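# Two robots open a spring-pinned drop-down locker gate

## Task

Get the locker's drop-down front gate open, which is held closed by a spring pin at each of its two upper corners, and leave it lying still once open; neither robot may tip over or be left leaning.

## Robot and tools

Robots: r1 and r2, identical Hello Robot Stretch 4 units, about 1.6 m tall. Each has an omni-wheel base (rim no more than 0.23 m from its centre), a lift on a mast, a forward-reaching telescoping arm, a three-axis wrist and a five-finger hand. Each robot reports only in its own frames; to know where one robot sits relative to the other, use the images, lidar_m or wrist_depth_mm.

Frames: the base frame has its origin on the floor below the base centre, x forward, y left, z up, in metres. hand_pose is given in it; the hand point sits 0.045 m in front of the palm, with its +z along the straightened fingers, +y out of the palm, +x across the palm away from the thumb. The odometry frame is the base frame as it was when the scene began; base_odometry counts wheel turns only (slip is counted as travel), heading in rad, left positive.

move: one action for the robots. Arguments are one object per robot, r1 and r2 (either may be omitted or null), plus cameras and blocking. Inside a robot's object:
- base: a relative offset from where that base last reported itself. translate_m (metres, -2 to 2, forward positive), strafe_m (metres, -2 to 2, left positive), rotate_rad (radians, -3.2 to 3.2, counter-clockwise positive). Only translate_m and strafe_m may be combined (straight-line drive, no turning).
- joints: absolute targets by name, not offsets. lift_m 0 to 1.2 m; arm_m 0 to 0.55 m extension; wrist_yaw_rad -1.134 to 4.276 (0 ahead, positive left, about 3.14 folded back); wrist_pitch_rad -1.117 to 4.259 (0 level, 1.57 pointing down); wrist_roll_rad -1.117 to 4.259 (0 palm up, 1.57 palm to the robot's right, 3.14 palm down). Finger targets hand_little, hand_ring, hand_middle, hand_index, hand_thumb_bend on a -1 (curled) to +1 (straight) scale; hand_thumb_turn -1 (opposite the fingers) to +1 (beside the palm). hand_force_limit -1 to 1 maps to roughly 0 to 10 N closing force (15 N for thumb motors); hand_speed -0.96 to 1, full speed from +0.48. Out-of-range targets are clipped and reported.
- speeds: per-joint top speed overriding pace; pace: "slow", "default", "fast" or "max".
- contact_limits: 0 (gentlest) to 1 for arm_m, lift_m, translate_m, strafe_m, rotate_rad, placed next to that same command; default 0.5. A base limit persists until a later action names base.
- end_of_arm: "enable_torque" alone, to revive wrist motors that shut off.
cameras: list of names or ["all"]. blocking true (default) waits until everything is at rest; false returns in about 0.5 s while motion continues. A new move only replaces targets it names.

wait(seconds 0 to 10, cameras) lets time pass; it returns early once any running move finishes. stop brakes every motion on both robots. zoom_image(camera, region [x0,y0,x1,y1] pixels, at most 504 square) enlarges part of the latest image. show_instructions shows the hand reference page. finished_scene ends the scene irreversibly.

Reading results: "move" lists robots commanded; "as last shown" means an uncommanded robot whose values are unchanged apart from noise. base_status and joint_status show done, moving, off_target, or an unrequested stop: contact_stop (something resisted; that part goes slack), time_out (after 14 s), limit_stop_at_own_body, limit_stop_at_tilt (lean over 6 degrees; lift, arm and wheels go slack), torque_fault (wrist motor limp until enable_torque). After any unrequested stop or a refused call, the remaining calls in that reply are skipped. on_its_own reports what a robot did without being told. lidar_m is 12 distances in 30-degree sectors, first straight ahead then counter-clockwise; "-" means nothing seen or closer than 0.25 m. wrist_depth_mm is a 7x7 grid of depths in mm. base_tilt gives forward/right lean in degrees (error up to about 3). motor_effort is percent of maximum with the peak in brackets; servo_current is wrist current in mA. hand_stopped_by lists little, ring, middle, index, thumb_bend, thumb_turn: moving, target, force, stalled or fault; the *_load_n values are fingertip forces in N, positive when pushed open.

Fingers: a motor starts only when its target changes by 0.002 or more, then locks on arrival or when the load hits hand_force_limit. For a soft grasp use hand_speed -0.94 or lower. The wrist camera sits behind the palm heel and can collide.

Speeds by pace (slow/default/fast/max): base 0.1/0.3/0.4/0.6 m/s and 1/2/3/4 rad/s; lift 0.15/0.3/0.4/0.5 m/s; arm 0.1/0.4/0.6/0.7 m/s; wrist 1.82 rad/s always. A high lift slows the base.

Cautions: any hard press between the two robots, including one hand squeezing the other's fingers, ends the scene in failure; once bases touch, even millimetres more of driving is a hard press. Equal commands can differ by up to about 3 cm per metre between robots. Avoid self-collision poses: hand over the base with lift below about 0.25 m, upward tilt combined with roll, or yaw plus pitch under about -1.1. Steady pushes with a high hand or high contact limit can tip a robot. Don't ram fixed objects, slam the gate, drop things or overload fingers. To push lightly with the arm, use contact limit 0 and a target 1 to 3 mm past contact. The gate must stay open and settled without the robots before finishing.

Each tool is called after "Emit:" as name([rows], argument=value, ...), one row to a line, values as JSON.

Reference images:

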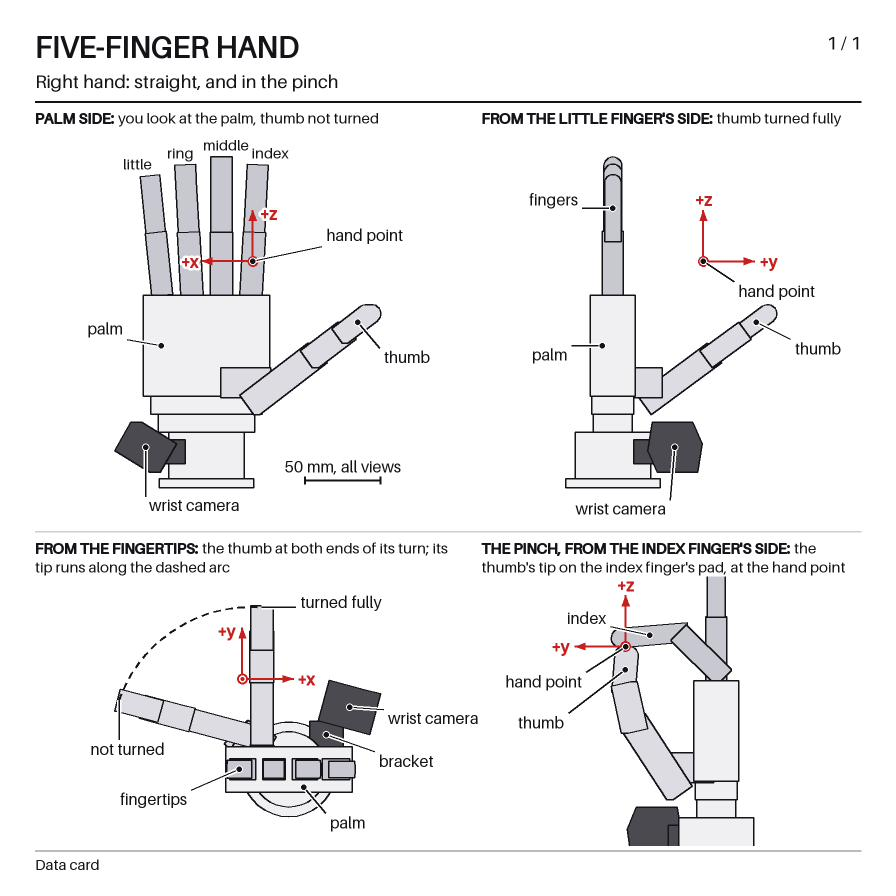

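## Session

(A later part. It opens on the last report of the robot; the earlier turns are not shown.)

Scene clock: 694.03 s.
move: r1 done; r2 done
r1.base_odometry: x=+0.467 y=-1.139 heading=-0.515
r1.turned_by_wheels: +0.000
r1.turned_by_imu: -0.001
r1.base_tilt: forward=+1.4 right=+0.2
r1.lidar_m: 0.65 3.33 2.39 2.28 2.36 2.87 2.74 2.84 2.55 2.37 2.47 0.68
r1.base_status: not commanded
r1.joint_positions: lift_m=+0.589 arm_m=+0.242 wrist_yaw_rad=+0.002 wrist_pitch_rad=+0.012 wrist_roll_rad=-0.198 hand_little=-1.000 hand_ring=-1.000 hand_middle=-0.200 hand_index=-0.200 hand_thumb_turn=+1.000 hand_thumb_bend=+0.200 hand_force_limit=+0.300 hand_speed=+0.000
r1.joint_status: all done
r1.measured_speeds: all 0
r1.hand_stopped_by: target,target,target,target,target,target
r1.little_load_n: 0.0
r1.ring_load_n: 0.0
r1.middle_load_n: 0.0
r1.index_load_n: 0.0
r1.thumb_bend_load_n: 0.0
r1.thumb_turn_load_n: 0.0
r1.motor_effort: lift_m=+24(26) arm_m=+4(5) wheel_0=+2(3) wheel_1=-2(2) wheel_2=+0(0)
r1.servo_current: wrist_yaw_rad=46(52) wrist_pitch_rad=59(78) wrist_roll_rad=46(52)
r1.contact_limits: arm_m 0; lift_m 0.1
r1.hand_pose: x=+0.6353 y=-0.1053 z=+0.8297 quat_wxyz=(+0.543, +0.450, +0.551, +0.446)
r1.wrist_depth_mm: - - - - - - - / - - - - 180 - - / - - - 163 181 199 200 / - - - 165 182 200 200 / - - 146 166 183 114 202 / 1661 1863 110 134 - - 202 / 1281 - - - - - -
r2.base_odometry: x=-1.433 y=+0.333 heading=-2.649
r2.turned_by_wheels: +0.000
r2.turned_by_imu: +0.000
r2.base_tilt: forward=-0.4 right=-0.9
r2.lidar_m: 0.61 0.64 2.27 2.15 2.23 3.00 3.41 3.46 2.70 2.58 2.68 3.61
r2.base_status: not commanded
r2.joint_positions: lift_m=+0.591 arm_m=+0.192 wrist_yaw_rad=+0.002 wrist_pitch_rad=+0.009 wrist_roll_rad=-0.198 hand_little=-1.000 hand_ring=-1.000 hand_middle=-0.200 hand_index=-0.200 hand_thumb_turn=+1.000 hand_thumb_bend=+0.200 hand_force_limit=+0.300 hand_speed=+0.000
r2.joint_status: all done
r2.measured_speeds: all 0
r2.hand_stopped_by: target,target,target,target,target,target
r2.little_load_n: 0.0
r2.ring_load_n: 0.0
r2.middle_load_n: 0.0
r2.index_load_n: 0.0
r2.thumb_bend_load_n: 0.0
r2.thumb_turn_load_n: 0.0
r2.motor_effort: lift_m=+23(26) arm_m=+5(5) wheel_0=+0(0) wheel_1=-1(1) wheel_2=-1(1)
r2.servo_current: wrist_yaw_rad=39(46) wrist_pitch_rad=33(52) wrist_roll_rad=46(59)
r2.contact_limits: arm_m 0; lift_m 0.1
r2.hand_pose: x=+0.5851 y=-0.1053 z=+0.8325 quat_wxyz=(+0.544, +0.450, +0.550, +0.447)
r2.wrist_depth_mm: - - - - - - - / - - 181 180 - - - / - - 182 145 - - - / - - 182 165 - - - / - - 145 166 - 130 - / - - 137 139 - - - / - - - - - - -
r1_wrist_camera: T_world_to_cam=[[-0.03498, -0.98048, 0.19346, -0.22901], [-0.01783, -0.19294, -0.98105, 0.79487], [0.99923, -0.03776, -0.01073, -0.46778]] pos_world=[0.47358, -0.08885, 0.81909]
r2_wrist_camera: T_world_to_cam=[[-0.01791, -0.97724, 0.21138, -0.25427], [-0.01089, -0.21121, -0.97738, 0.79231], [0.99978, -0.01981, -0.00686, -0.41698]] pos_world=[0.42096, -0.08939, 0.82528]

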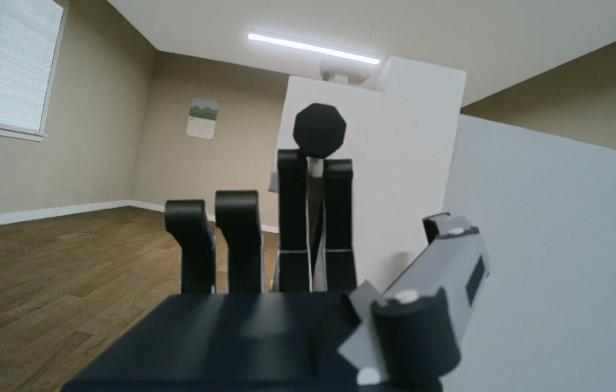

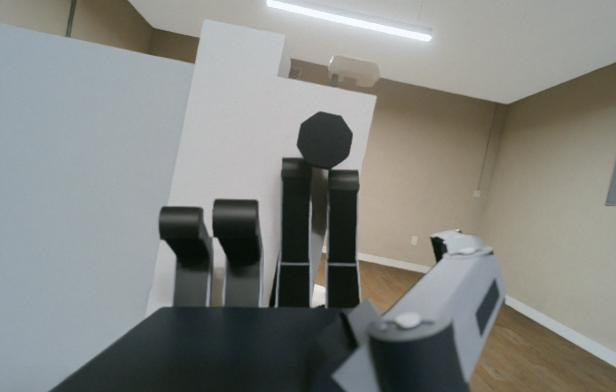

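Emit:
move(r1={"joints":{"lift_m":0.5907},"speeds":{"lift_m":0.03},"contact_limits":{"lift_m":0.1}}, r2={"joints":{"lift_m":0.5937},"speeds":{"lift_m":0.03},"contact_limits":{"lift_m":0.1}}, cameras=[])

Emit:
move(r1={"joints":{"arm_m":0.234},"speeds":{"arm_m":0.03},"contact_limits":{"arm_m":0.2}}, r2={"joints":{"arm_m":0.184},"speeds":{"arm_m":0.03},"contact_limits":{"arm_m":0.2}}, cameras=["r1_wrist_camera","r2_wrist_camera"])

Emit:
zoom_image(camera="r1_wrist_camera", region=[240, 80, 400, 240])

Emit:
zoom_image(camera="r2_wrist_camera", region=[240, 80, 400, 240])

Scene clock: 708.10 s.
move: r1 done; r2 done
r1.base_odometry: x=+0.467 y=-1.139 heading=-0.515
r1.turned_by_wheels: +0.000
r1.turned_by_imu: -0.001
r1.base_tilt: forward=+1.4 right=+0.1
r1.lidar_m: 0.64 3.35 2.36 2.28 2.35 2.84 2.73 2.84 2.52 2.36 2.49 0.68
r1.base_status: not commanded
r1.joint_positions: lift_m=+0.590 arm_m=+0.242 wrist_yaw_rad=+0.002 wrist_pitch_rad=+0.012 wrist_roll_rad=-0.198 hand_little=-1.000 hand_ring=-1.000 hand_middle=-0.200 hand_index=-0.200 hand_thumb_turn=+1.000 hand_thumb_bend=+0.200 hand_force_limit=+0.300 hand_speed=+0.000
r1.joint_status: all done
r1.measured_speeds: all 0
r1.hand_stopped_by: target,target,target,target,target,target
r1.little_load_n: 0.0
r1.ring_load_n: 0.0
r1.middle_load_n: 0.0
r1.index_load_n: 0.0
r1.thumb_bend_load_n: 0.0
r1.thumb_turn_load_n: 0.0
r1.motor_effort: lift_m=+24(26) arm_m=+4(5) wheel_0=+2(3) wheel_1=-2(2) wheel_2=+0(0)
r1.servo_current: wrist_yaw_rad=33(46) wrist_pitch_rad=85(85) wrist_roll_rad=39(52)
r1.contact_limits: arm_m 0; lift_m 0.1
r1.hand_pose: x=+0.6353 y=-0.1053 z=+0.8309 quat_wxyz=(+0.543, +0.450, +0.551, +0.446)
r1.wrist_depth_mm: - - - - - - - / - - - - 180 - - / - - - 163 181 200 - / - - - 165 182 200 200 / - - 146 167 183 114 202 / 1618 1808 111 134 - - 202 / 1281 - - - - - -
r2.base_odometry: x=-1.433 y=+0.333 heading=-2.649
r2.turned_by_wheels: +0.000
r2.turned_by_imu: +0.000
r2.base_tilt: forward=-0.4 right=-0.9
r2.lidar_m: 0.59 0.65 2.27 2.14 2.22 2.98 3.41 3.50 2.69 2.59 2.69 3.62
r2.base_status: not commanded
r2.joint_positions: lift_m=+0.593 arm_m=+0.192 wrist_yaw_rad=+0.002 wrist_pitch_rad=+0.009 wrist_roll_rad=-0.198 hand_little=-1.000 hand_ring=-1.000 hand_middle=-0.200 hand_index=-0.200 hand_thumb_turn=+1.000 hand_thumb_bend=+0.200 hand_force_limit=+0.300 hand_speed=+0.000
r2.joint_status: all done
r2.measured_speeds: all 0
r2.hand_stopped_by: target,target,target,target,target,target
r2.little_load_n: 0.0
r2.ring_load_n: 0.0
r2.middle_load_n: 0.0
r2.index_load_n: 0.0
r2.thumb_bend_load_n: 0.0
r2.thumb_turn_load_n: 0.0
r2.motor_effort: lift_m=+23(26) arm_m=+5(5) wheel_0=+0(0) wheel_1=-1(1) wheel_2=+0(1)
r2.servo_current: wrist_yaw_rad=39(46) wrist_pitch_rad=52(52) wrist_roll_rad=52(52)
r2.contact_limits: arm_m 0; lift_m 0.1
r2.hand_pose: x=+0.5851 y=-0.1053 z=+0.8347 quat_wxyz=(+0.544, +0.450, +0.550, +0.447)
r2.wrist_depth_mm: - - - - - - - / - - 181 180 - - - / - - 182 165 - - - / - - 182 164 - - - / - - 146 165 - 130 - / - - 137 139 - - - / - - - - - - -

Scene clock: 708.73 s.
move: r1 done; r2 done
r1.base_odometry: x=+0.467 y=-1.139 heading=-0.515
r1.turned_by_wheels: +0.000
r1.turned_by_imu: +0.001
r1.base_tilt: forward=+1.5 right=+0.3
r1.lidar_m: 0.64 3.33 2.41 2.29 2.37 2.86 2.72 2.83 2.53 2.35 2.47 0.69
r1.base_status: not commanded
r1.joint_positions: lift_m=+0.590 arm_m=+0.234 wrist_yaw_rad=+0.002 wrist_pitch_rad=+0.012 wrist_roll_rad=-0.198 hand_little=-1.000 hand_ring=-1.000 hand_middle=-0.200 hand_index=-0.200 hand_thumb_turn=+1.000 hand_thumb_bend=+0.200 hand_force_limit=+0.300 hand_speed=+0.000
r1.joint_status: all done
r1.measured_speeds: all 0
r1.hand_stopped_by: target,target,target,target,target,target
r1.little_load_n: 0.0
r1.ring_load_n: 0.0
r1.middle_load_n: 1.0
r1.index_load_n: 1.5
r1.thumb_bend_load_n: 0.0
r1.thumb_turn_load_n: 0.5
r1.motor_effort: lift_m=+24(24) arm_m=-5(6) wheel_0=+3(3) wheel_1=-2(2) wheel_2=+0(0)
r1.servo_current: wrist_yaw_rad=39(46) wrist_pitch_rad=39(85) wrist_roll_rad=39(52)
r1.contact_limits: arm_m 0.2; lift_m 0.1
r1.hand_pose: x=+0.6275 y=-0.1052 z=+0.8309 quat_wxyz=(+0.543, +0.450, +0.551, +0.446)
r1.wrist_depth_mm: - - - - - - - / - - - - 187 - - / - - - 165 187 206 - / - - - 165 188 207 206 / - - 146 166 190 114 208 / 1661 1808 110 134 - - 208 / 1255 - - - - - -
r2.base_odometry: x=-1.433 y=+0.333 heading=-2.649
r2.turned_by_wheels: +0.000
r2.turned_by_imu: +0.001
r2.base_tilt: forward=-0.4 right=-0.9
r2.lidar_m: 0.58 0.67 2.28 2.15 2.21 2.98 3.42 3.47 2.69 2.58 2.68 3.61
r2.base_status: not commanded
r2.joint_positions: lift_m=+0.593 arm_m=+0.184 wrist_yaw_rad=+0.002 wrist_pitch_rad=+0.009 wrist_roll_rad=-0.198 hand_little=-1.000 hand_ring=-1.000 hand_middle=-0.200 hand_index=-0.200 hand_thumb_turn=+1.000 hand_thumb_bend=+0.200 hand_force_limit=+0.300 hand_speed=+0.000
r2.joint_status: all done
r2.measured_speeds: all 0
r2.hand_stopped_by: target,target,target,target,target,target
r2.little_load_n: 0.0
r2.ring_load_n: 0.0
r2.middle_load_n: 1.5
r2.index_load_n: 1.0
r2.thumb_bend_load_n: 0.0
r2.thumb_turn_load_n: 0.0
r2.motor_effort: lift_m=+23(23) arm_m=-6(8) wheel_0=+0(1) wheel_1=-1(1) wheel_2=+2(2)
r2.servo_current: wrist_yaw_rad=33(46) wrist_pitch_rad=46(52) wrist_roll_rad=33(65)
r2.contact_limits: arm_m 0.2; lift_m 0.1
r2.hand_pose: x=+0.5774 y=-0.1053 z=+0.8347 quat_wxyz=(+0.544, +0.450, +0.550, +0.447)
r2.wrist_depth_mm: - - - - - - - / - - 188 187 - - - / - - 188 151 - - - / - - 189 165 - - - / - - 145 165 - 130 - / - - 137 139 - - - / - - - - - - -
r1_wrist_camera: T_world_to_cam=[[-0.035, -0.98035, 0.19415, -0.23008], [-0.01766, -0.19363, -0.98092, 0.79575], [0.99923, -0.03776, -0.01054, -0.46014]] pos_world=[0.46579, -0.08885, 0.82039]
r2_wrist_camera: T_world_to_cam=[[-0.01784, -0.97713, 0.21188, -0.25528], [-0.01078, -0.21171, -0.97727, 0.7941], [0.99978, -0.01972, -0.00675, -0.40935]] pos_world=[0.41326, -0.08939, 0.82738]

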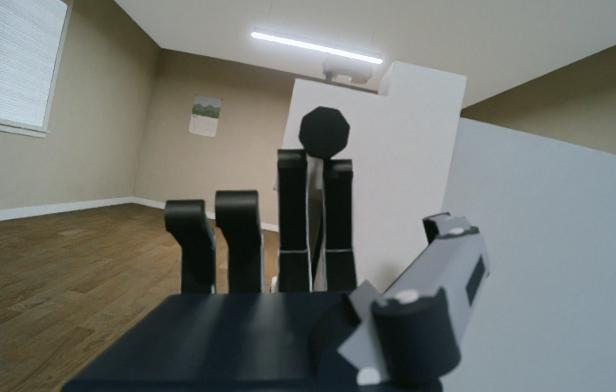

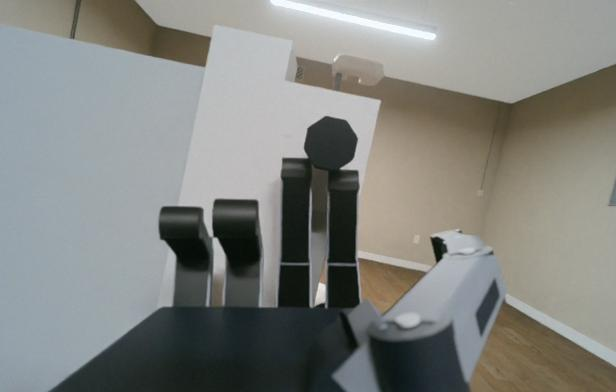

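Scaled by 3.150.

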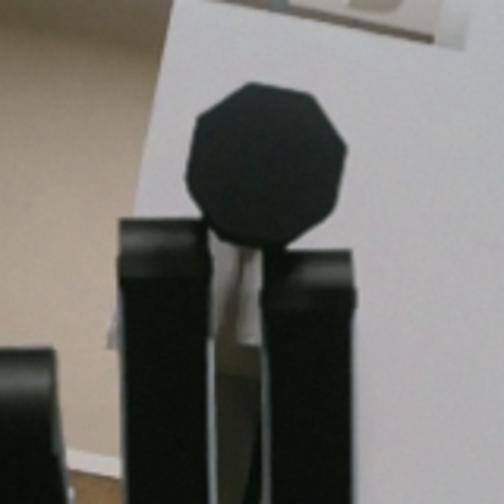

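Scaled by 3.150.

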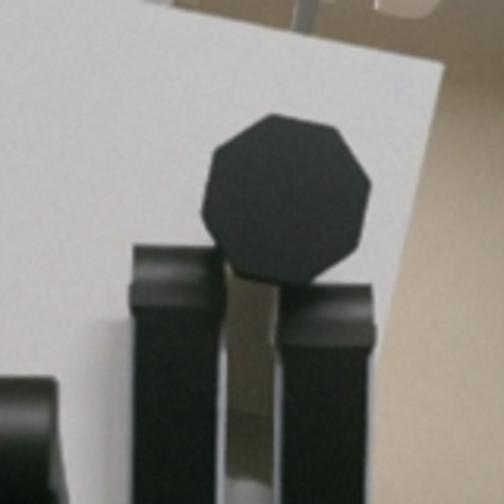

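Emit:
move(r1={"joints":{"arm_m":0.226},"speeds":{"arm_m":0.03},"contact_limits":{"arm_m":0.2}}, cameras=["r1_wrist_camera"])

Emit:
zoom_image(camera="r1_wrist_camera", region=[240, 80, 400, 240])

Scene clock: 713.00 s.
move: r1 done
r1.base_odometry: x=+0.467 y=-1.139 heading=-0.515
r1.turned_by_wheels: +0.000
r1.turned_by_imu: -0.001
r1.base_tilt: forward=+1.5 right=+0.2
r1.lidar_m: 0.62 3.35 2.41 2.28 2.37 2.86 2.74 2.81 2.53 2.38 2.51 0.68
r1.base_status: not commanded
r1.joint_positions: lift_m=+0.590 arm_m=+0.226 wrist_yaw_rad=+0.002 wrist_pitch_rad=+0.012 wrist_roll_rad=-0.198 hand_little=-1.000 hand_ring=-1.000 hand_middle=-0.200 hand_index=-0.200 hand_thumb_turn=+1.000 hand_thumb_bend=+0.200 hand_force_limit=+0.300 hand_speed=+0.000
r1.joint_status: all done
r1.measured_speeds: all 0
r1.hand_stopped_by: target,target,target,target,target,target
r1.little_load_n: 0.0
r1.ring_load_n: 0.0
r1.middle_load_n: 1.5
r1.index_load_n: 1.5
r1.thumb_bend_load_n: 0.0
r1.thumb_turn_load_n: 0.0
r1.motor_effort: lift_m=+24(24) arm_m=-5(9) wheel_0=+3(3) wheel_1=-2(2) wheel_2=+0(0)
r1.servo_current: wrist_yaw_rad=39(46) wrist_pitch_rad=59(72) wrist_roll_rad=46(52)
r1.contact_limits: arm_m 0.2; lift_m 0.1
r1.hand_pose: x=+0.6195 y=-0.1052 z=+0.8309 quat_wxyz=(+0.543, +0.450, +0.551, +0.446)
r1.wrist_depth_mm: - - - - - - - / - - - - 195 - - / - - - 163 195 213 - / - - - 166 196 214 214 / - - 146 166 197 114 216 / 1576 1756 110 134 - - 216 / 1255 - - - - - 219
r2: as last shown
r2.turned_by_imu: +0.000
r2.contact_limits: arm_m 0.2; lift_m 0.1
r1_wrist_camera: T_world_to_cam=[[-0.035, -0.98035, 0.19415, -0.23036], [-0.01766, -0.19363, -0.98092, 0.79561], [0.99923, -0.03776, -0.01054, -0.45214]] pos_world=[0.45779, -0.08885, 0.82039]

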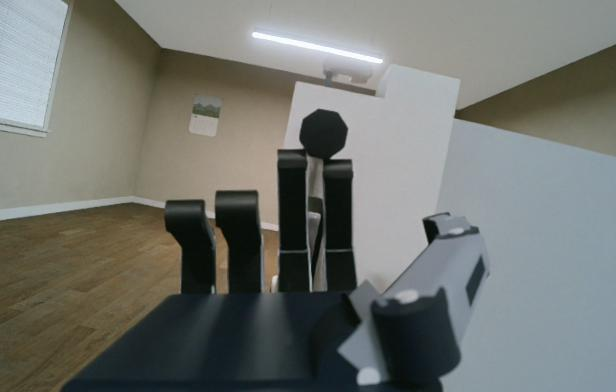

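Scaled by 3.150.

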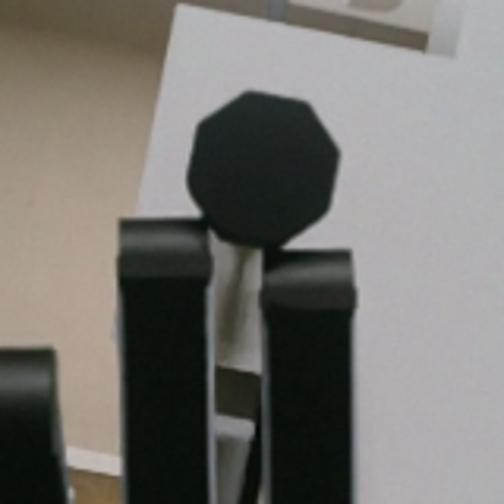

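Emit:
move(r1={"joints":{"arm_m":0.242},"speeds":{"arm_m":0.05},"contact_limits":{"arm_m":0.0}}, r2={"joints":{"arm_m":0.192},"speeds":{"arm_m":0.05},"contact_limits":{"arm_m":0.0}}, cameras=[])

Emit:
move(r1={"joints":{"lift_m":0.565}}, r2={"joints":{"lift_m":0.565}}, cameras=[])

Emit:
move(r1={"joints":{"arm_m":0.222,"wrist_roll_rad":0.1},"base":{"strafe_m":0.033},"pace":"slow"}, r2={"joints":{"arm_m":0.172,"wrist_roll_rad":0.1},"base":{"strafe_m":0.033},"pace":"slow"}, cameras=["r1_wrist_camera","r2_wrist_camera"])

Emit:
zoom_image(camera="r1_wrist_camera", region=[240, 60, 400, 220])

Emit:
zoom_image(camera="r2_wrist_camera", region=[240, 60, 400, 220])

Scene clock: 843.50 s.
move: r1 done; r2 done
r1.base_odometry: x=+0.467 y=-1.139 heading=-0.515
r1.turned_by_wheels: +0.000
r1.turned_by_imu: -0.001
r1.base_tilt: forward=+1.5 right=+0.2
r1.lidar_m: 0.62 3.32 2.39 2.29 2.36 2.87 2.73 2.84 2.55 2.39 2.48 0.68
r1.base_status: not commanded
r1.joint_positions: lift_m=+0.590 arm_m=+0.242 wrist_yaw_rad=+0.002 wrist_pitch_rad=+0.012 wrist_roll_rad=-0.198 hand_little=-1.000 hand_ring=-1.000 hand_middle=-0.200 hand_index=-0.200 hand_thumb_turn=+1.000 hand_thumb_bend=+0.200 hand_force_limit=+0.300 hand_speed=+0.000
r1.joint_status: all done
r1.measured_speeds: all 0
r1.hand_stopped_by: target,target,target,target,target,target
r1.little_load_n: 0.0
r1.ring_load_n: 0.0
r1.middle_load_n: 0.0
r1.index_load_n: 0.0
r1.thumb_bend_load_n: 0.0
r1.thumb_turn_load_n: 0.0
r1.motor_effort: lift_m=+24(24) arm_m=+5(6) wheel_0=+2(3) wheel_1=-2(2) wheel_2=+0(0)
r1.servo_current: wrist_yaw_rad=39(46) wrist_pitch_rad=59(72) wrist_roll_rad=46(52)
r1.contact_limits: arm_m 0; lift_m 0.1
r1.hand_pose: x=+0.6353 y=-0.1052 z=+0.8309 quat_wxyz=(+0.543, +0.450, +0.551, +0.446)
r1.wrist_depth_mm: - - - - - - - / - - - - 180 - - / - - - 163 181 200 - / - - - 165 182 200 200 / - - 146 166 182 114 201 / 1661 1863 110 134 - - 203 / 1281 - - - - - -
r2.base_odometry: x=-1.433 y=+0.333 heading=-2.649
r2.turned_by_wheels: +0.000
r2.turned_by_imu: -0.001
r2.base_tilt: forward=-0.4 right=-0.9
r2.lidar_m: 0.58 0.66 2.28 2.16 2.22 3.00 3.43 3.49 2.71 2.60 2.64 3.60
r2.base_status: not commanded
r2.joint_positions: lift_m=+0.593 arm_m=+0.192 wrist_yaw_rad=+0.002 wrist_pitch_rad=+0.009 wrist_roll_rad=-0.198 hand_little=-1.000 hand_ring=-1.000 hand_middle=-0.200 hand_index=-0.200 hand_thumb_turn=+1.000 hand_thumb_bend=+0.200 hand_force_limit=+0.300 hand_speed=+0.000
r2.joint_status: all done
r2.measured_speeds: all 0
r2.hand_stopped_by: target,target,target,target,target,target
r2.little_load_n: 0.0
r2.ring_load_n: 0.0
r2.middle_load_n: 0.0
r2.index_load_n: 0.0
r2.thumb_bend_load_n: 0.0
r2.thumb_turn_load_n: 0.0
r2.motor_effort: lift_m=+23(23) arm_m=+5(5) wheel_0=+0(0) wheel_1=-1(1) wheel_2=+0(2)
r2.servo_current: wrist_yaw_rad=33(46) wrist_pitch_rad=39(59) wrist_roll_rad=33(65)
r2.contact_limits: arm_m 0; lift_m 0.1
r2.hand_pose: x=+0.5850 y=-0.1053 z=+0.8347 quat_wxyz=(+0.544, +0.449, +0.550, +0.447)
r2.wrist_depth_mm: - - - - - - - / - - 181 181 - - - / - - 181 145 - - - / - - 182 165 - - - / - - 146 165 - 130 - / - - 137 139 - - - / - - - - - - -

Scene clock: 844.40 s.
move: r1 done; r2 done
r1.base_odometry: x=+0.467 y=-1.139 heading=-0.515
r1.turned_by_wheels: +0.000
r1.turned_by_imu: +0.000
r1.base_tilt: forward=+1.4 right=+0.1
r1.lidar_m: 0.63 3.35 2.40 2.27 2.39 2.83 2.73 2.85 2.53 2.38 2.50 0.69
r1.base_status: not commanded
r1.joint_positions: lift_m=+0.565 arm_m=+0.242 wrist_yaw_rad=+0.002 wrist_pitch_rad=+0.012 wrist_roll_rad=-0.198 hand_little=-1.000 hand_ring=-1.000 hand_middle=-0.200 hand_index=-0.200 hand_thumb_turn=+1.000 hand_thumb_bend=+0.200 hand_force_limit=+0.300 hand_speed=+0.000
r1.joint_status: all done
r1.measured_speeds: all 0
r1.hand_stopped_by: target,target,target,target,target,target
r1.little_load_n: 0.0
r1.ring_load_n: 0.0
r1.middle_load_n: 0.0
r1.index_load_n: 0.0
r1.thumb_bend_load_n: -0.5
r1.thumb_turn_load_n: 0.0
r1.motor_effort: lift_m=+16(22) arm_m=+5(5) wheel_0=+2(3) wheel_1=-1(2) wheel_2=+0(0)
r1.servo_current: wrist_yaw_rad=39(46) wrist_pitch_rad=65(85) wrist_roll_rad=39(52)
r1.contact_limits: arm_m 0
r1.hand_pose: x=+0.6353 y=-0.1052 z=+0.8060 quat_wxyz=(+0.543, +0.450, +0.551, +0.446)
r1.wrist_depth_mm: - - - - 180 - - / - - - 180 180 198 - / - - - 181 180 200 198 / - - - 165 181 200 201 / - - 146 166 183 114 201 / 1618 1756 111 134 - - 203 / 1229 - - - - - -
r2.base_odometry: x=-1.433 y=+0.333 heading=-2.649
r2.turned_by_wheels: +0.000
r2.turned_by_imu: +0.000
r2.base_tilt: forward=-0.4 right=-0.9
r2.lidar_m: 0.60 0.64 2.25 2.17 2.24 3.00 3.42 3.49 2.74 2.60 2.70 3.57
r2.base_status: not commanded
r2.joint_positions: lift_m=+0.565 arm_m=+0.192 wrist_yaw_rad=+0.002 wrist_pitch_rad=+0.009 wrist_roll_rad=-0.198 hand_little=-1.000 hand_ring=-1.000 hand_middle=-0.200 hand_index=-0.200 hand_thumb_turn=+1.000 hand_thumb_bend=+0.200 hand_force_limit=+0.300 hand_speed=+0.000
r2.joint_status: all done
r2.measured_speeds: all 0
r2.hand_stopped_by: target,target,target,target,target,target
r2.little_load_n: 0.0
r2.ring_load_n: 0.0
r2.middle_load_n: 0.0
r2.index_load_n: 0.0
r2.thumb_bend_load_n: 0.0
r2.thumb_turn_load_n: 0.0
r2.motor_effort: lift_m=+17(24) arm_m=+5(5) wheel_0=+0(0) wheel_1=+0(1) wheel_2=+1(1)
r2.servo_current: wrist_yaw_rad=39(46) wrist_pitch_rad=46(59) wrist_roll_rad=26(52)
r2.contact_limits: arm_m 0
r2.hand_pose: x=+0.5850 y=-0.1053 z=+0.8066 quat_wxyz=(+0.544, +0.449, +0.550, +0.447)
r2.wrist_depth_mm: - - 180 179 - - - / - - 181 180 - - - / - - 182 180 - - - / - - 181 164 - - - / - - 146 165 - 130 - / - - 137 139 - - - / - - - - - - -

Scene clock: 845.77 s.
move: r1 done; r2 done
r1.base_odometry: x=+0.483 y=-1.111 heading=-0.515
r1.turned_by_wheels: +0.000
r1.turned_by_imu: +0.000
r1.base_tilt: forward=+1.4 right=+0.2
r1.lidar_m: 0.60 3.28 2.38 2.26 2.32 2.86 2.74 2.82 2.58 2.41 2.51 0.66
r1.base_status: done
r1.joint_positions: lift_m=+0.565 arm_m=+0.222 wrist_yaw_rad=+0.002 wrist_pitch_rad=+0.012 wrist_roll_rad=+0.098 hand_little=-1.000 hand_ring=-1.000 hand_middle=-0.200 hand_index=-0.200 hand_thumb_turn=+1.000 hand_thumb_bend=+0.200 hand_force_limit=+0.300 hand_speed=+0.000
r1.joint_status: all done
r1.measured_speeds: all 0
r1.hand_stopped_by: target,target,target,target,target,target
r1.little_load_n: 0.0
r1.ring_load_n: 0.0
r1.middle_load_n: 0.0
r1.index_load_n: 0.0
r1.thumb_bend_load_n: 0.0
r1.thumb_turn_load_n: 0.0
r1.motor_effort: lift_m=+16(16) arm_m=-5(8) wheel_0=-1(7) wheel_1=+2(7) wheel_2=+0(1)
r1.servo_current: wrist_yaw_rad=39(46) wrist_pitch_rad=52(72) wrist_roll_rad=39(85)
r1.hand_pose: x=+0.6154 y=-0.1234 z=+0.7978 quat_wxyz=(+0.471, +0.526, +0.478, +0.521)
r1.wrist_depth_mm: - - - - 199 219 - / - - - 200 200 218 218 / - - - 200 201 220 220 / - - - 166 202 220 221 / - - 146 166 204 114 223 / - - 110 134 - - 224 / 1863 - - - - - 226
r2.base_odometry: x=-1.418 y=+0.304 heading=-2.649
r2.turned_by_wheels: +0.000
r2.turned_by_imu: +0.000
r2.base_tilt: forward=-0.4 right=-0.9
r2.lidar_m: 0.59 0.62 2.22 2.13 2.22 2.96 3.41 3.48 2.71 2.63 2.71 3.65
r2.base_status: done
r2.joint_positions: lift_m=+0.565 arm_m=+0.172 wrist_yaw_rad=+0.002 wrist_pitch_rad=+0.009 wrist_roll_rad=+0.098 hand_little=-1.000 hand_ring=-1.000 hand_middle=-0.200 hand_index=-0.200 hand_thumb_turn=+1.000 hand_thumb_bend=+0.200 hand_force_limit=+0.300 hand_speed=+0.000
r2.joint_status: all done
r2.measured_speeds: all 0
r2.hand_stopped_by: target,target,target,target,target,target
r2.little_load_n: 0.0
r2.ring_load_n: 0.0
r2.middle_load_n: 0.0
r2.index_load_n: 0.0
r2.thumb_bend_load_n: 0.0
r2.thumb_turn_load_n: 0.0
r2.motor_effort: lift_m=+17(17) arm_m=-5(6) wheel_0=-1(5) wheel_1=+0(6) wheel_2=+1(2)
r2.servo_current: wrist_yaw_rad=46(46) wrist_pitch_rad=39(59) wrist_roll_rad=39(85)
r2.hand_pose: x=+0.5653 y=-0.1235 z=+0.7984 quat_wxyz=(+0.472, +0.526, +0.478, +0.522)
r2.wrist_depth_mm: - - 198 198 - - - / - - 200 199 - - - / - - 201 200 - - - / - - 202 164 - - - / - - 145 165 - 130 - / - - 137 139 - - - / - - - - - - 1499
r1_wrist_camera: T_world_to_cam=[[-0.03851, -0.9942, -0.10045, -0.00639], [-0.01849, 0.10122, -0.99469, 0.8073], [0.99909, -0.03645, -0.02228, -0.4395]] pos_world=[0.45378, -0.10408, 0.79259]
r2_wrist_camera: T_world_to_cam=[[-0.0205, -0.9964, -0.08233, -0.03157], [-0.01151, 0.08257, -0.99652, 0.80673], [0.99972, -0.01948, -0.01317, -0.39273]] pos_world=[0.40126, -0.10572, 0.79615]

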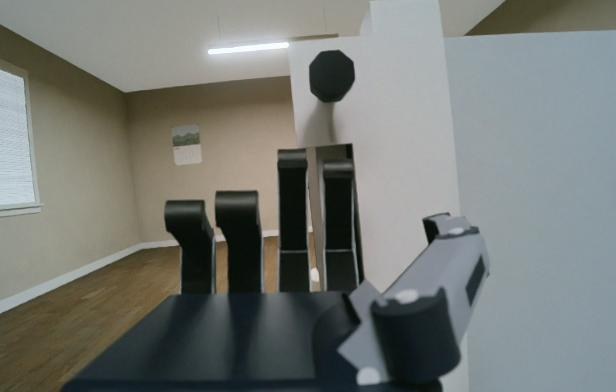

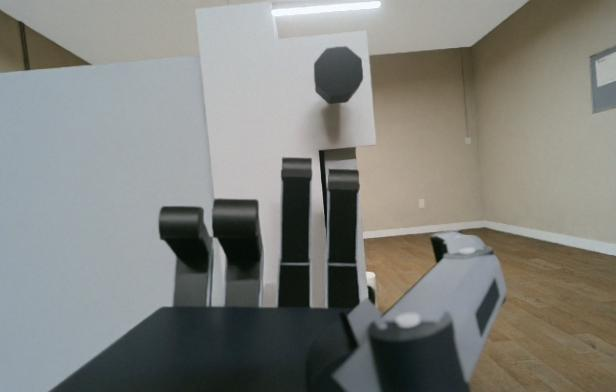

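Scaled by 3.150.

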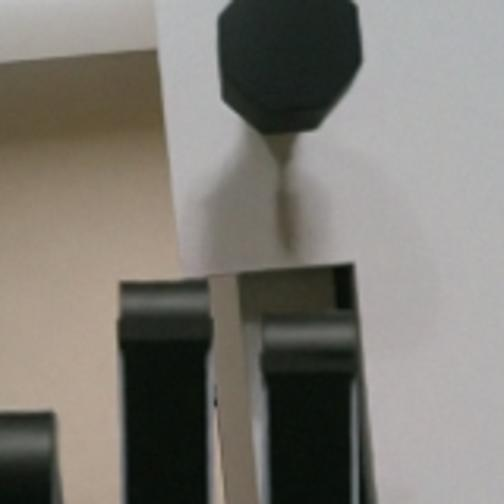

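Scaled by 3.150.

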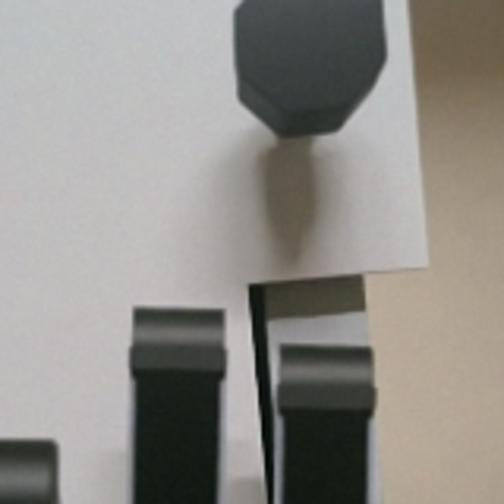

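Emit:
move(r1={"base":{"strafe_m":0.0122},"joints":{"arm_m":0.242,"lift_m":0.585},"pace":"slow"}, r2={"base":{"strafe_m":0.0121},"joints":{"arm_m":0.192,"lift_m":0.588},"pace":"slow"}, cameras=["r1_wrist_camera","r2_wrist_camera"])

Emit:
zoom_image(camera="r1_wrist_camera", region=[260, 60, 420, 220])

Emit:
zoom_image(camera="r2_wrist_camera", region=[260, 60, 420, 220])

Scene clock: 870.03 s.
move: r1 done; r2 done
r1.base_odometry: x=+0.489 y=-1.100 heading=-0.515
r1.turned_by_wheels: +0.000
r1.turned_by_imu: -0.001
r1.base_tilt: forward=+1.5 right=+0.2
r1.lidar_m: 0.63 3.26 2.33 2.23 2.35 2.85 2.74 2.82 2.59 2.45 2.52 0.68
r1.base_status: done
r1.joint_positions: lift_m=+0.585 arm_m=+0.242 wrist_yaw_rad=+0.002 wrist_pitch_rad=+0.012 wrist_roll_rad=+0.098 hand_little=-1.000 hand_ring=-1.000 hand_middle=-0.200 hand_index=-0.200 hand_thumb_turn=+1.000 hand_thumb_bend=+0.200 hand_force_limit=+0.300 hand_speed=+0.000
r1.joint_status: all done
r1.measured_speeds: all 0
r1.hand_stopped_by: target,target,target,target,target,target
r1.little_load_n: 0.0
r1.ring_load_n: 0.0
r1.middle_load_n: 0.0
r1.index_load_n: 0.5
r1.thumb_bend_load_n: 0.0
r1.thumb_turn_load_n: 0.0
r1.motor_effort: lift_m=+25(26) arm_m=+5(7) wheel_0=-2(6) wheel_1=+2(7) wheel_2=+0(1)
r1.servo_current: wrist_yaw_rad=39(46) wrist_pitch_rad=72(78) wrist_roll_rad=52(52)
r1.hand_pose: x=+0.6352 y=-0.1234 z=+0.8171 quat_wxyz=(+0.471, +0.526, +0.478, +0.521)
r1.wrist_depth_mm: - - - - - 180 - / - - - - 180 181 200 / - - - 387 182 182 200 / - - - 165 183 183 202 / - - 146 165 185 114 203 / - - 110 134 - - 204 / 1863 - - - - - 206
r2.base_odometry: x=-1.412 y=+0.294 heading=-2.649
r2.turned_by_wheels: +0.000
r2.turned_by_imu: +0.000
r2.base_tilt: forward=-0.4 right=-0.9
r2.lidar_m: 0.60 0.64 2.21 2.11 2.18 2.91 3.40 3.49 2.74 2.63 2.70 3.65
r2.base_status: done
r2.joint_positions: lift_m=+0.588 arm_m=+0.192 wrist_yaw_rad=+0.002 wrist_pitch_rad=+0.009 wrist_roll_rad=+0.098 hand_little=-1.000 hand_ring=-1.000 hand_middle=-0.200 hand_index=-0.200 hand_thumb_turn=+1.000 hand_thumb_bend=+0.200 hand_force_limit=+0.300 hand_speed=+0.000
r2.joint_status: all done
r2.measured_speeds: all 0
r2.hand_stopped_by: target,target,target,target,target,target
r2.little_load_n: 0.0
r2.ring_load_n: 0.0
r2.middle_load_n: 0.0
r2.index_load_n: 0.0
r2.thumb_bend_load_n: 0.0
r2.thumb_turn_load_n: 0.0
r2.motor_effort: lift_m=+23(26) arm_m=+5(6) wheel_0=-1(5) wheel_1=+0(5) wheel_2=+0(2)
r2.servo_current: wrist_yaw_rad=39(46) wrist_pitch_rad=26(59) wrist_roll_rad=33(59)
r2.hand_pose: x=+0.5850 y=-0.1235 z=+0.8209 quat_wxyz=(+0.472, +0.526, +0.478, +0.522)
r2.wrist_depth_mm: - - - - - - - / - - 181 180 179 - - / - - 181 181 181 - - / - - 182 164 181 - - / - - 145 165 - 130 - / - - 137 139 - - - / - - - - - - 1576
r1_wrist_camera: T_world_to_cam=[[-0.03851, -0.9942, -0.10045, -0.00369], [-0.01849, 0.10122, -0.99469, 0.82687], [0.99909, -0.03645, -0.02228, -0.45885]] pos_world=[0.47358, -0.10408, 0.81189]
r2_wrist_camera: T_world_to_cam=[[-0.0205, -0.9964, -0.08233, -0.02932], [-0.01151, 0.08257, -0.99652, 0.82938], [0.99972, -0.01948, -0.01317, -0.41213]] pos_world=[0.42096, -0.10572, 0.81865]

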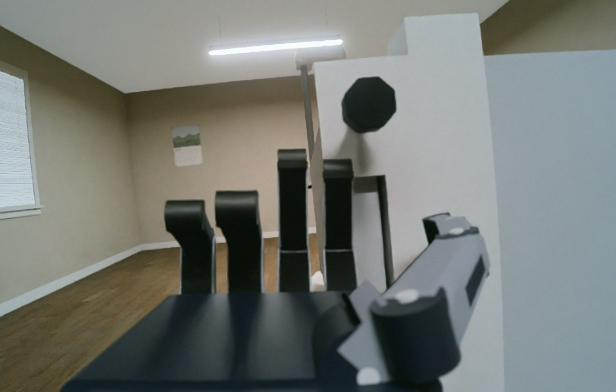

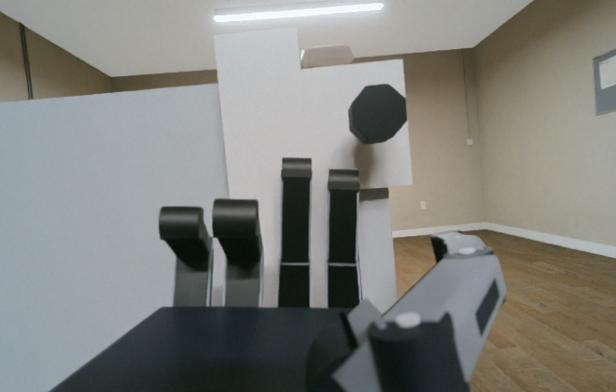

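Scaled by 3.150.

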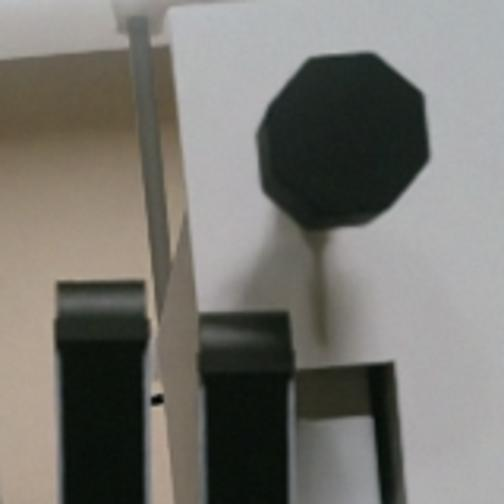

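Scaled by 3.150.

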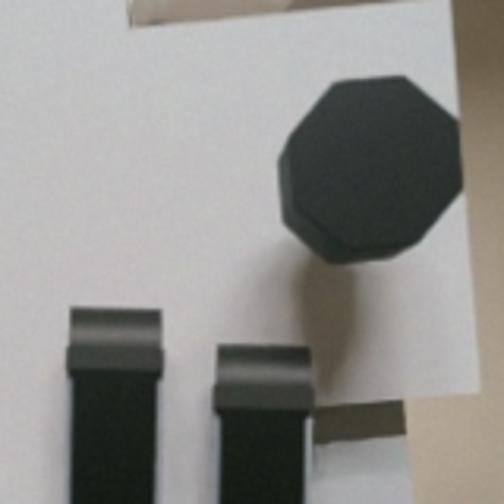

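Emit:
move(r1={"joints":{"wrist_yaw_rad":0.0065}}, cameras=[])

Emit:
move(r1={"joints":{"lift_m":0.608},"speeds":{"lift_m":0.03},"contact_limits":{"lift_m":0.1}}, r2={"joints":{"lift_m":0.611},"speeds":{"lift_m":0.03},"contact_limits":{"lift_m":0.1}}, cameras=["r1_wrist_camera","r2_wrist_camera"])

Emit:
zoom_image(camera="r1_wrist_camera", region=[260, 60, 420, 220])

Emit:
zoom_image(camera="r2_wrist_camera", region=[260, 60, 420, 220])

Scene clock: 888.60 s.
move: r1 done
r1.base_odometry: x=+0.489 y=-1.100 heading=-0.515
r1.turned_by_wheels: +0.000
r1.turned_by_imu: -0.001
r1.base_tilt: forward=+1.4 right=+0.3
r1.lidar_m: 0.62 3.27 2.33 2.24 2.36 2.85 2.72 2.83 2.56 2.43 2.51 0.63
r1.base_status: not commanded
r1.joint_positions: lift_m=+0.585 arm_m=+0.242 wrist_yaw_rad=+0.003 wrist_pitch_rad=+0.012 wrist_roll_rad=+0.098 hand_little=-1.000 hand_ring=-1.000 hand_middle=-0.200 hand_index=-0.200 hand_thumb_turn=+1.000 hand_thumb_bend=+0.200 hand_force_limit=+0.300 hand_speed=+0.000
r1.joint_status: all done
r1.measured_speeds: all 0
r1.hand_stopped_by: target,target,target,target,target,target
r1.little_load_n: 0.0
r1.ring_load_n: 0.0
r1.middle_load_n: 0.0
r1.index_load_n: 0.0
r1.thumb_bend_load_n: 0.0
r1.thumb_turn_load_n: 0.0
r1.motor_effort: lift_m=+25(25) arm_m=+5(5) wheel_0=-2(2) wheel_1=+2(2) wheel_2=+0(0)
r1.servo_current: wrist_yaw_rad=33(39) wrist_pitch_rad=65(72) wrist_roll_rad=52(52)
r1.hand_pose: x=+0.6353 y=-0.1232 z=+0.8171 quat_wxyz=(+0.471, +0.526, +0.479, +0.521)
r1.wrist_depth_mm: - - - - - 180 - / - - - - 180 182 200 / - - - - 182 182 200 / - - - 165 183 183 202 / - - 146 165 185 114 204 / - - 111 134 - - 204 / 1808 - - - - - 206
r2: as last shown
r2.motor_effort: lift_m=+23(23) arm_m=+5(5) wheel_0=-1(1) wheel_1=+1(1) wheel_2=+0(1)

Scene clock: 889.77 s.
move: r1 done; r2 done
r1.base_odometry: x=+0.489 y=-1.100 heading=-0.515
r1.turned_by_wheels: +0.000
r1.turned_by_imu: +0.000
r1.base_tilt: forward=+1.5 right=+0.2
r1.lidar_m: 0.62 3.26 2.35 2.25 2.35 2.84 2.74 2.83 2.55 2.43 2.51 0.64
r1.base_status: not commanded
r1.joint_positions: lift_m=+0.608 arm_m=+0.242 wrist_yaw_rad=+0.003 wrist_pitch_rad=+0.012 wrist_roll_rad=+0.098 hand_little=-1.000 hand_ring=-1.000 hand_middle=-0.200 hand_index=-0.200 hand_thumb_turn=+1.000 hand_thumb_bend=+0.200 hand_force_limit=+0.300 hand_speed=+0.000
r1.joint_status: all done
r1.measured_speeds: all 0
r1.hand_stopped_by: target,target,target,target,target,target
r1.little_load_n: 0.0
r1.ring_load_n: 0.0
r1.middle_load_n: 0.0
r1.index_load_n: 0.0
r1.thumb_bend_load_n: 0.0
r1.thumb_turn_load_n: 0.0
r1.motor_effort: lift_m=+24(27) arm_m=+5(5) wheel_0=-2(2) wheel_1=+1(2) wheel_2=+0(0)
r1.servo_current: wrist_yaw_rad=33(46) wrist_pitch_rad=85(85) wrist_roll_rad=39(59)
r1.contact_limits: lift_m 0.1
r1.hand_pose: x=+0.6353 y=-0.1232 z=+0.8401 quat_wxyz=(+0.471, +0.526, +0.479, +0.521)
r1.wrist_depth_mm: - - - - - - - / - - - - 186 181 - / - - - - 181 183 200 / - - - 165 183 184 202 / - - 146 166 185 114 204 / - - 110 134 - - 205 / 1921 - - - - - 206
r2.base_odometry: x=-1.412 y=+0.294 heading=-2.649
r2.turned_by_wheels: +0.000
r2.turned_by_imu: +0.000
r2.base_tilt: forward=-0.4 right=-0.9
r2.lidar_m: 0.60 0.64 2.23 2.10 2.19 2.93 3.44 3.47 2.76 2.63 2.72 3.65
r2.base_status: not commanded
r2.joint_positions: lift_m=+0.611 arm_m=+0.192 wrist_yaw_rad=+0.002 wrist_pitch_rad=+0.009 wrist_roll_rad=+0.098 hand_little=-1.000 hand_ring=-1.000 hand_middle=-0.200 hand_index=-0.200 hand_thumb_turn=+1.000 hand_thumb_bend=+0.200 hand_force_limit=+0.300 hand_speed=+0.000
r2.joint_status: all done
r2.measured_speeds: all 0
r2.hand_stopped_by: target,target,target,target,target,target
r2.little_load_n: 0.0
r2.ring_load_n: 0.0
r2.middle_load_n: 0.0
r2.index_load_n: 0.0
r2.thumb_bend_load_n: 0.0
r2.thumb_turn_load_n: 0.0
r2.motor_effort: lift_m=+23(27) arm_m=+5(5) wheel_0=-1(1) wheel_1=+1(1) wheel_2=+0(1)
r2.servo_current: wrist_yaw_rad=39(52) wrist_pitch_rad=26(59) wrist_roll_rad=33(52)
r2.contact_limits: lift_m 0.1
r2.hand_pose: x=+0.5850 y=-0.1235 z=+0.8439 quat_wxyz=(+0.472, +0.526, +0.478, +0.522)
r2.wrist_depth_mm: - - - - - - - / - - - - - - - / - - 182 181 180 - - / - - 182 164 167 - - / - - 146 165 182 130 - / - - 137 139 - - - / - - - - - - 1576
r1_wrist_camera: T_world_to_cam=[[-0.03752, -0.99423, -0.10047, -0.00173], [-0.01859, 0.10122, -0.99469, 0.84978], [0.99912, -0.03545, -0.02228, -0.45835]] pos_world=[0.47368, -0.10398, 0.83489]
r2_wrist_camera: T_world_to_cam=[[-0.0205, -0.9964, -0.08233, -0.02742], [-0.01151, 0.08257, -0.99652, 0.8524], [0.99972, -0.01948, -0.01317, -0.41182]] pos_world=[0.42096, -0.10572, 0.84175]

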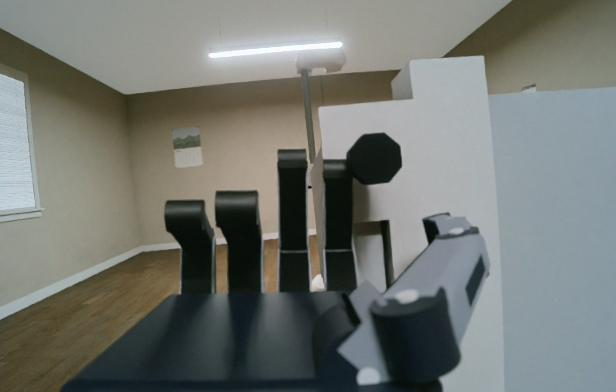

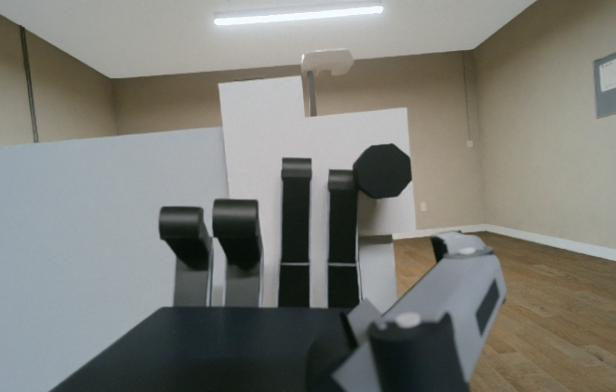

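Scaled by 3.150.

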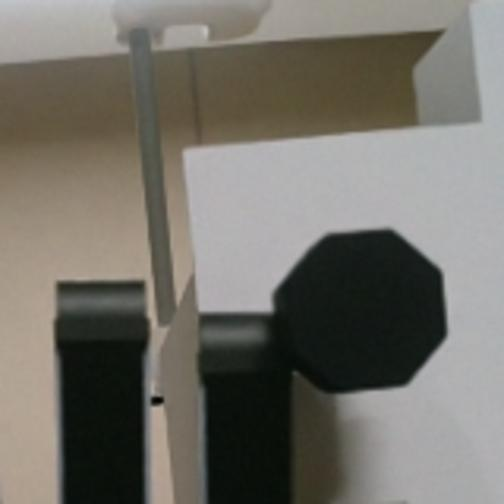

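Scaled by 3.150.

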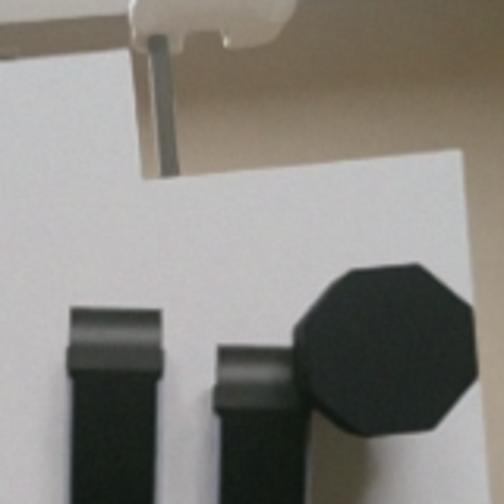

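Emit:
move(r1={"joints":{"lift_m":0.615},"speeds":{"lift_m":0.03},"contact_limits":{"lift_m":0.1}}, r2={"joints":{"lift_m":0.618},"speeds":{"lift_m":0.03},"contact_limits":{"lift_m":0.1}}, cameras=[])

Emit:
move(r1={"joints":{"arm_m":0.23},"speeds":{"arm_m":0.03},"contact_limits":{"arm_m":0.2}}, cameras=["r1_wrist_camera","r2_wrist_camera"])

Emit:
zoom_image(camera="r1_wrist_camera", region=[260, 60, 420, 220])

Scene clock: 903.13 s.
move: r1 done; r2 done
r1.base_odometry: x=+0.489 y=-1.100 heading=-0.515
r1.turned_by_wheels: +0.000
r1.turned_by_imu: -0.001
r1.base_tilt: forward=+1.6 right=+0.2
r1.lidar_m: 0.64 3.25 2.36 2.23 2.33 2.84 2.74 2.84 2.58 2.45 2.55 0.67
r1.base_status: not commanded
r1.joint_positions: lift_m=+0.615 arm_m=+0.242 wrist_yaw_rad=+0.003 wrist_pitch_rad=+0.012 wrist_roll_rad=+0.098 hand_little=-1.000 hand_ring=-1.000 hand_middle=-0.200 hand_index=-0.200 hand_thumb_turn=+1.000 hand_thumb_bend=+0.200 hand_force_limit=+0.300 hand_speed=+0.000
r1.joint_status: all done
r1.measured_speeds: all 0
r1.hand_stopped_by: target,target,target,target,target,target
r1.little_load_n: 0.0
r1.ring_load_n: 0.0
r1.middle_load_n: 0.0
r1.index_load_n: 0.0
r1.thumb_bend_load_n: 0.0
r1.thumb_turn_load_n: 0.0
r1.motor_effort: lift_m=+24(26) arm_m=+5(5) wheel_0=-2(2) wheel_1=+1(1) wheel_2=+0(0)
r1.servo_current: wrist_yaw_rad=39(39) wrist_pitch_rad=52(85) wrist_roll_rad=46(52)
r1.contact_limits: lift_m 0.1
r1.hand_pose: x=+0.6353 y=-0.1232 z=+0.8471 quat_wxyz=(+0.471, +0.526, +0.479, +0.521)
r1.wrist_depth_mm: - - - - - - - / - - - - - 182 - / - - - - 182 182 201 / - - - 165 182 183 202 / - - 146 166 185 114 204 / - - 110 134 - - 204 / 1921 - - - - - 206
r2.base_odometry: x=-1.412 y=+0.294 heading=-2.649
r2.turned_by_wheels: +0.000
r2.turned_by_imu: +0.000
r2.base_tilt: forward=-0.4 right=-0.9
r2.lidar_m: 0.59 0.64 2.23 2.11 2.15 2.96 3.40 3.48 2.73 2.62 2.73 3.66
r2.base_status: not commanded
r2.joint_positions: lift_m=+0.618 arm_m=+0.192 wrist_yaw_rad=+0.002 wrist_pitch_rad=+0.009 wrist_roll_rad=+0.098 hand_little=-1.000 hand_ring=-1.000 hand_middle=-0.200 hand_index=-0.200 hand_thumb_turn=+1.000 hand_thumb_bend=+0.200 hand_force_limit=+0.300 hand_speed=+0.000
r2.joint_status: all done
r2.measured_speeds: all 0
r2.hand_stopped_by: target,target,target,target,target,target
r2.little_load_n: 0.0
r2.ring_load_n: 0.0
r2.middle_load_n: 0.5
r2.index_load_n: 0.0
r2.thumb_bend_load_n: 0.0
r2.thumb_turn_load_n: -0.5
r2.motor_effort: lift_m=+23(25) arm_m=+5(5) wheel_0=-1(1) wheel_1=+1(1) wheel_2=+0(1)
r2.servo_current: wrist_yaw_rad=46(46) wrist_pitch_rad=33(59) wrist_roll_rad=46(52)
r2.contact_limits: lift_m 0.1
r2.hand_pose: x=+0.5850 y=-0.1235 z=+0.8509 quat_wxyz=(+0.472, +0.526, +0.478, +0.522)
r2.wrist_depth_mm: - - - - - - - / - - - - - - - / - - 182 180 180 - - / - - 182 164 146 - - / - - 145 165 182 130 - / - - 137 139 - - - / - - - - - - 1618

Scene clock: 903.90 s.
move: r1 done
r1.base_odometry: x=+0.489 y=-1.100 heading=-0.515
r1.turned_by_wheels: +0.000
r1.turned_by_imu: +0.000
r1.base_tilt: forward=+1.5 right=+0.2
r1.lidar_m: 0.64 3.27 2.34 2.23 2.34 2.83 2.74 2.82 2.58 2.45 2.50 0.65
r1.base_status: not commanded
r1.joint_positions: lift_m=+0.615 arm_m=+0.231 wrist_yaw_rad=+0.007 wrist_pitch_rad=+0.012 wrist_roll_rad=+0.098 hand_little=-1.000 hand_ring=-1.000 hand_middle=-0.200 hand_index=-0.198 hand_thumb_turn=+1.000 hand_thumb_bend=+0.200 hand_force_limit=+0.300 hand_speed=+0.000
r1.joint_status: all done
r1.measured_speeds: all 0
r1.hand_stopped_by: target,target,target,target,target,target
r1.little_load_n: 0.0
r1.ring_load_n: 0.0
r1.middle_load_n: 0.0
r1.index_load_n: 26.5
r1.thumb_bend_load_n: 0.0
r1.thumb_turn_load_n: 0.0
r1.motor_effort: lift_m=+24(24) arm_m=-10(10) wheel_0=-2(2) wheel_1=+0(2) wheel_2=+2(2)
r1.servo_current: wrist_yaw_rad=33(39) wrist_pitch_rad=65(65) wrist_roll_rad=52(52)
r1.contact_limits: arm_m 0.2; lift_m 0.1
r1.hand_pose: x=+0.6244 y=-0.1225 z=+0.8471 quat_wxyz=(+0.470, +0.525, +0.479, +0.522)
r1.wrist_depth_mm: - - - - - - - / - - - - - - - / - - - - 190 191 209 / - - - 167 191 192 209 / - - 146 165 193 114 212 / - - 110 134 - - 213 / 1921 - - - - - 214
r2: as last shown
r2.middle_load_n: 0.0
r2.index_load_n: 0.5
r2.contact_limits: lift_m 0.1
r1_wrist_camera: T_world_to_cam=[[-0.03405, -0.9943, -0.10105, -0.00246], [-0.01892, 0.10173, -0.99463, 0.85669], [0.99924, -0.03196, -0.02228, -0.4469]] pos_world=[0.46268, -0.10388, 0.84188]
r2_wrist_camera: T_world_to_cam=[[-0.0205, -0.9964, -0.08233, -0.02684], [-0.01151, 0.08257, -0.99652, 0.85937], [0.99972, -0.01948, -0.01317, -0.41173]] pos_world=[0.42096, -0.10572, 0.84875]

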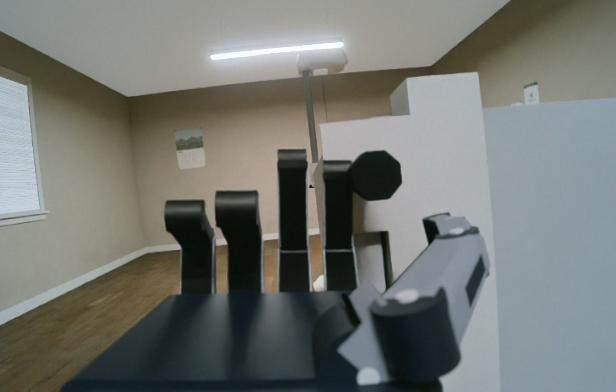

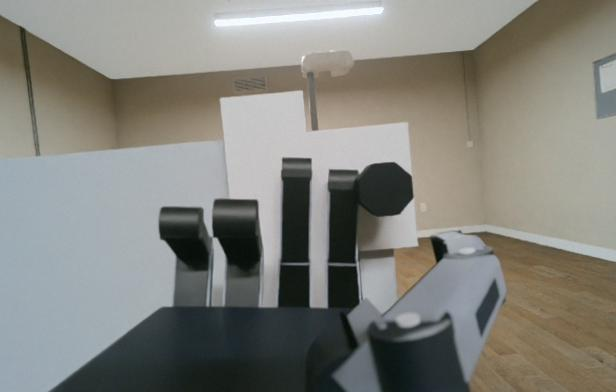

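Scaled by 3.150.

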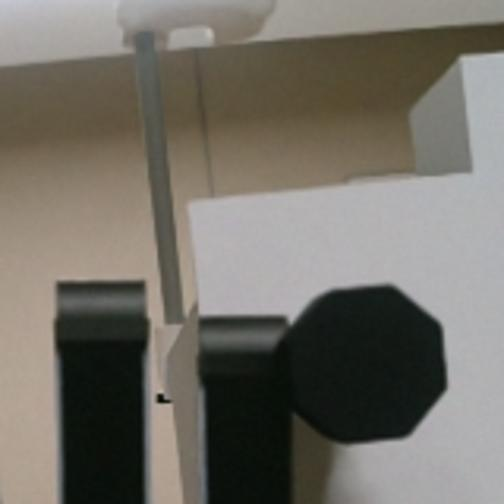

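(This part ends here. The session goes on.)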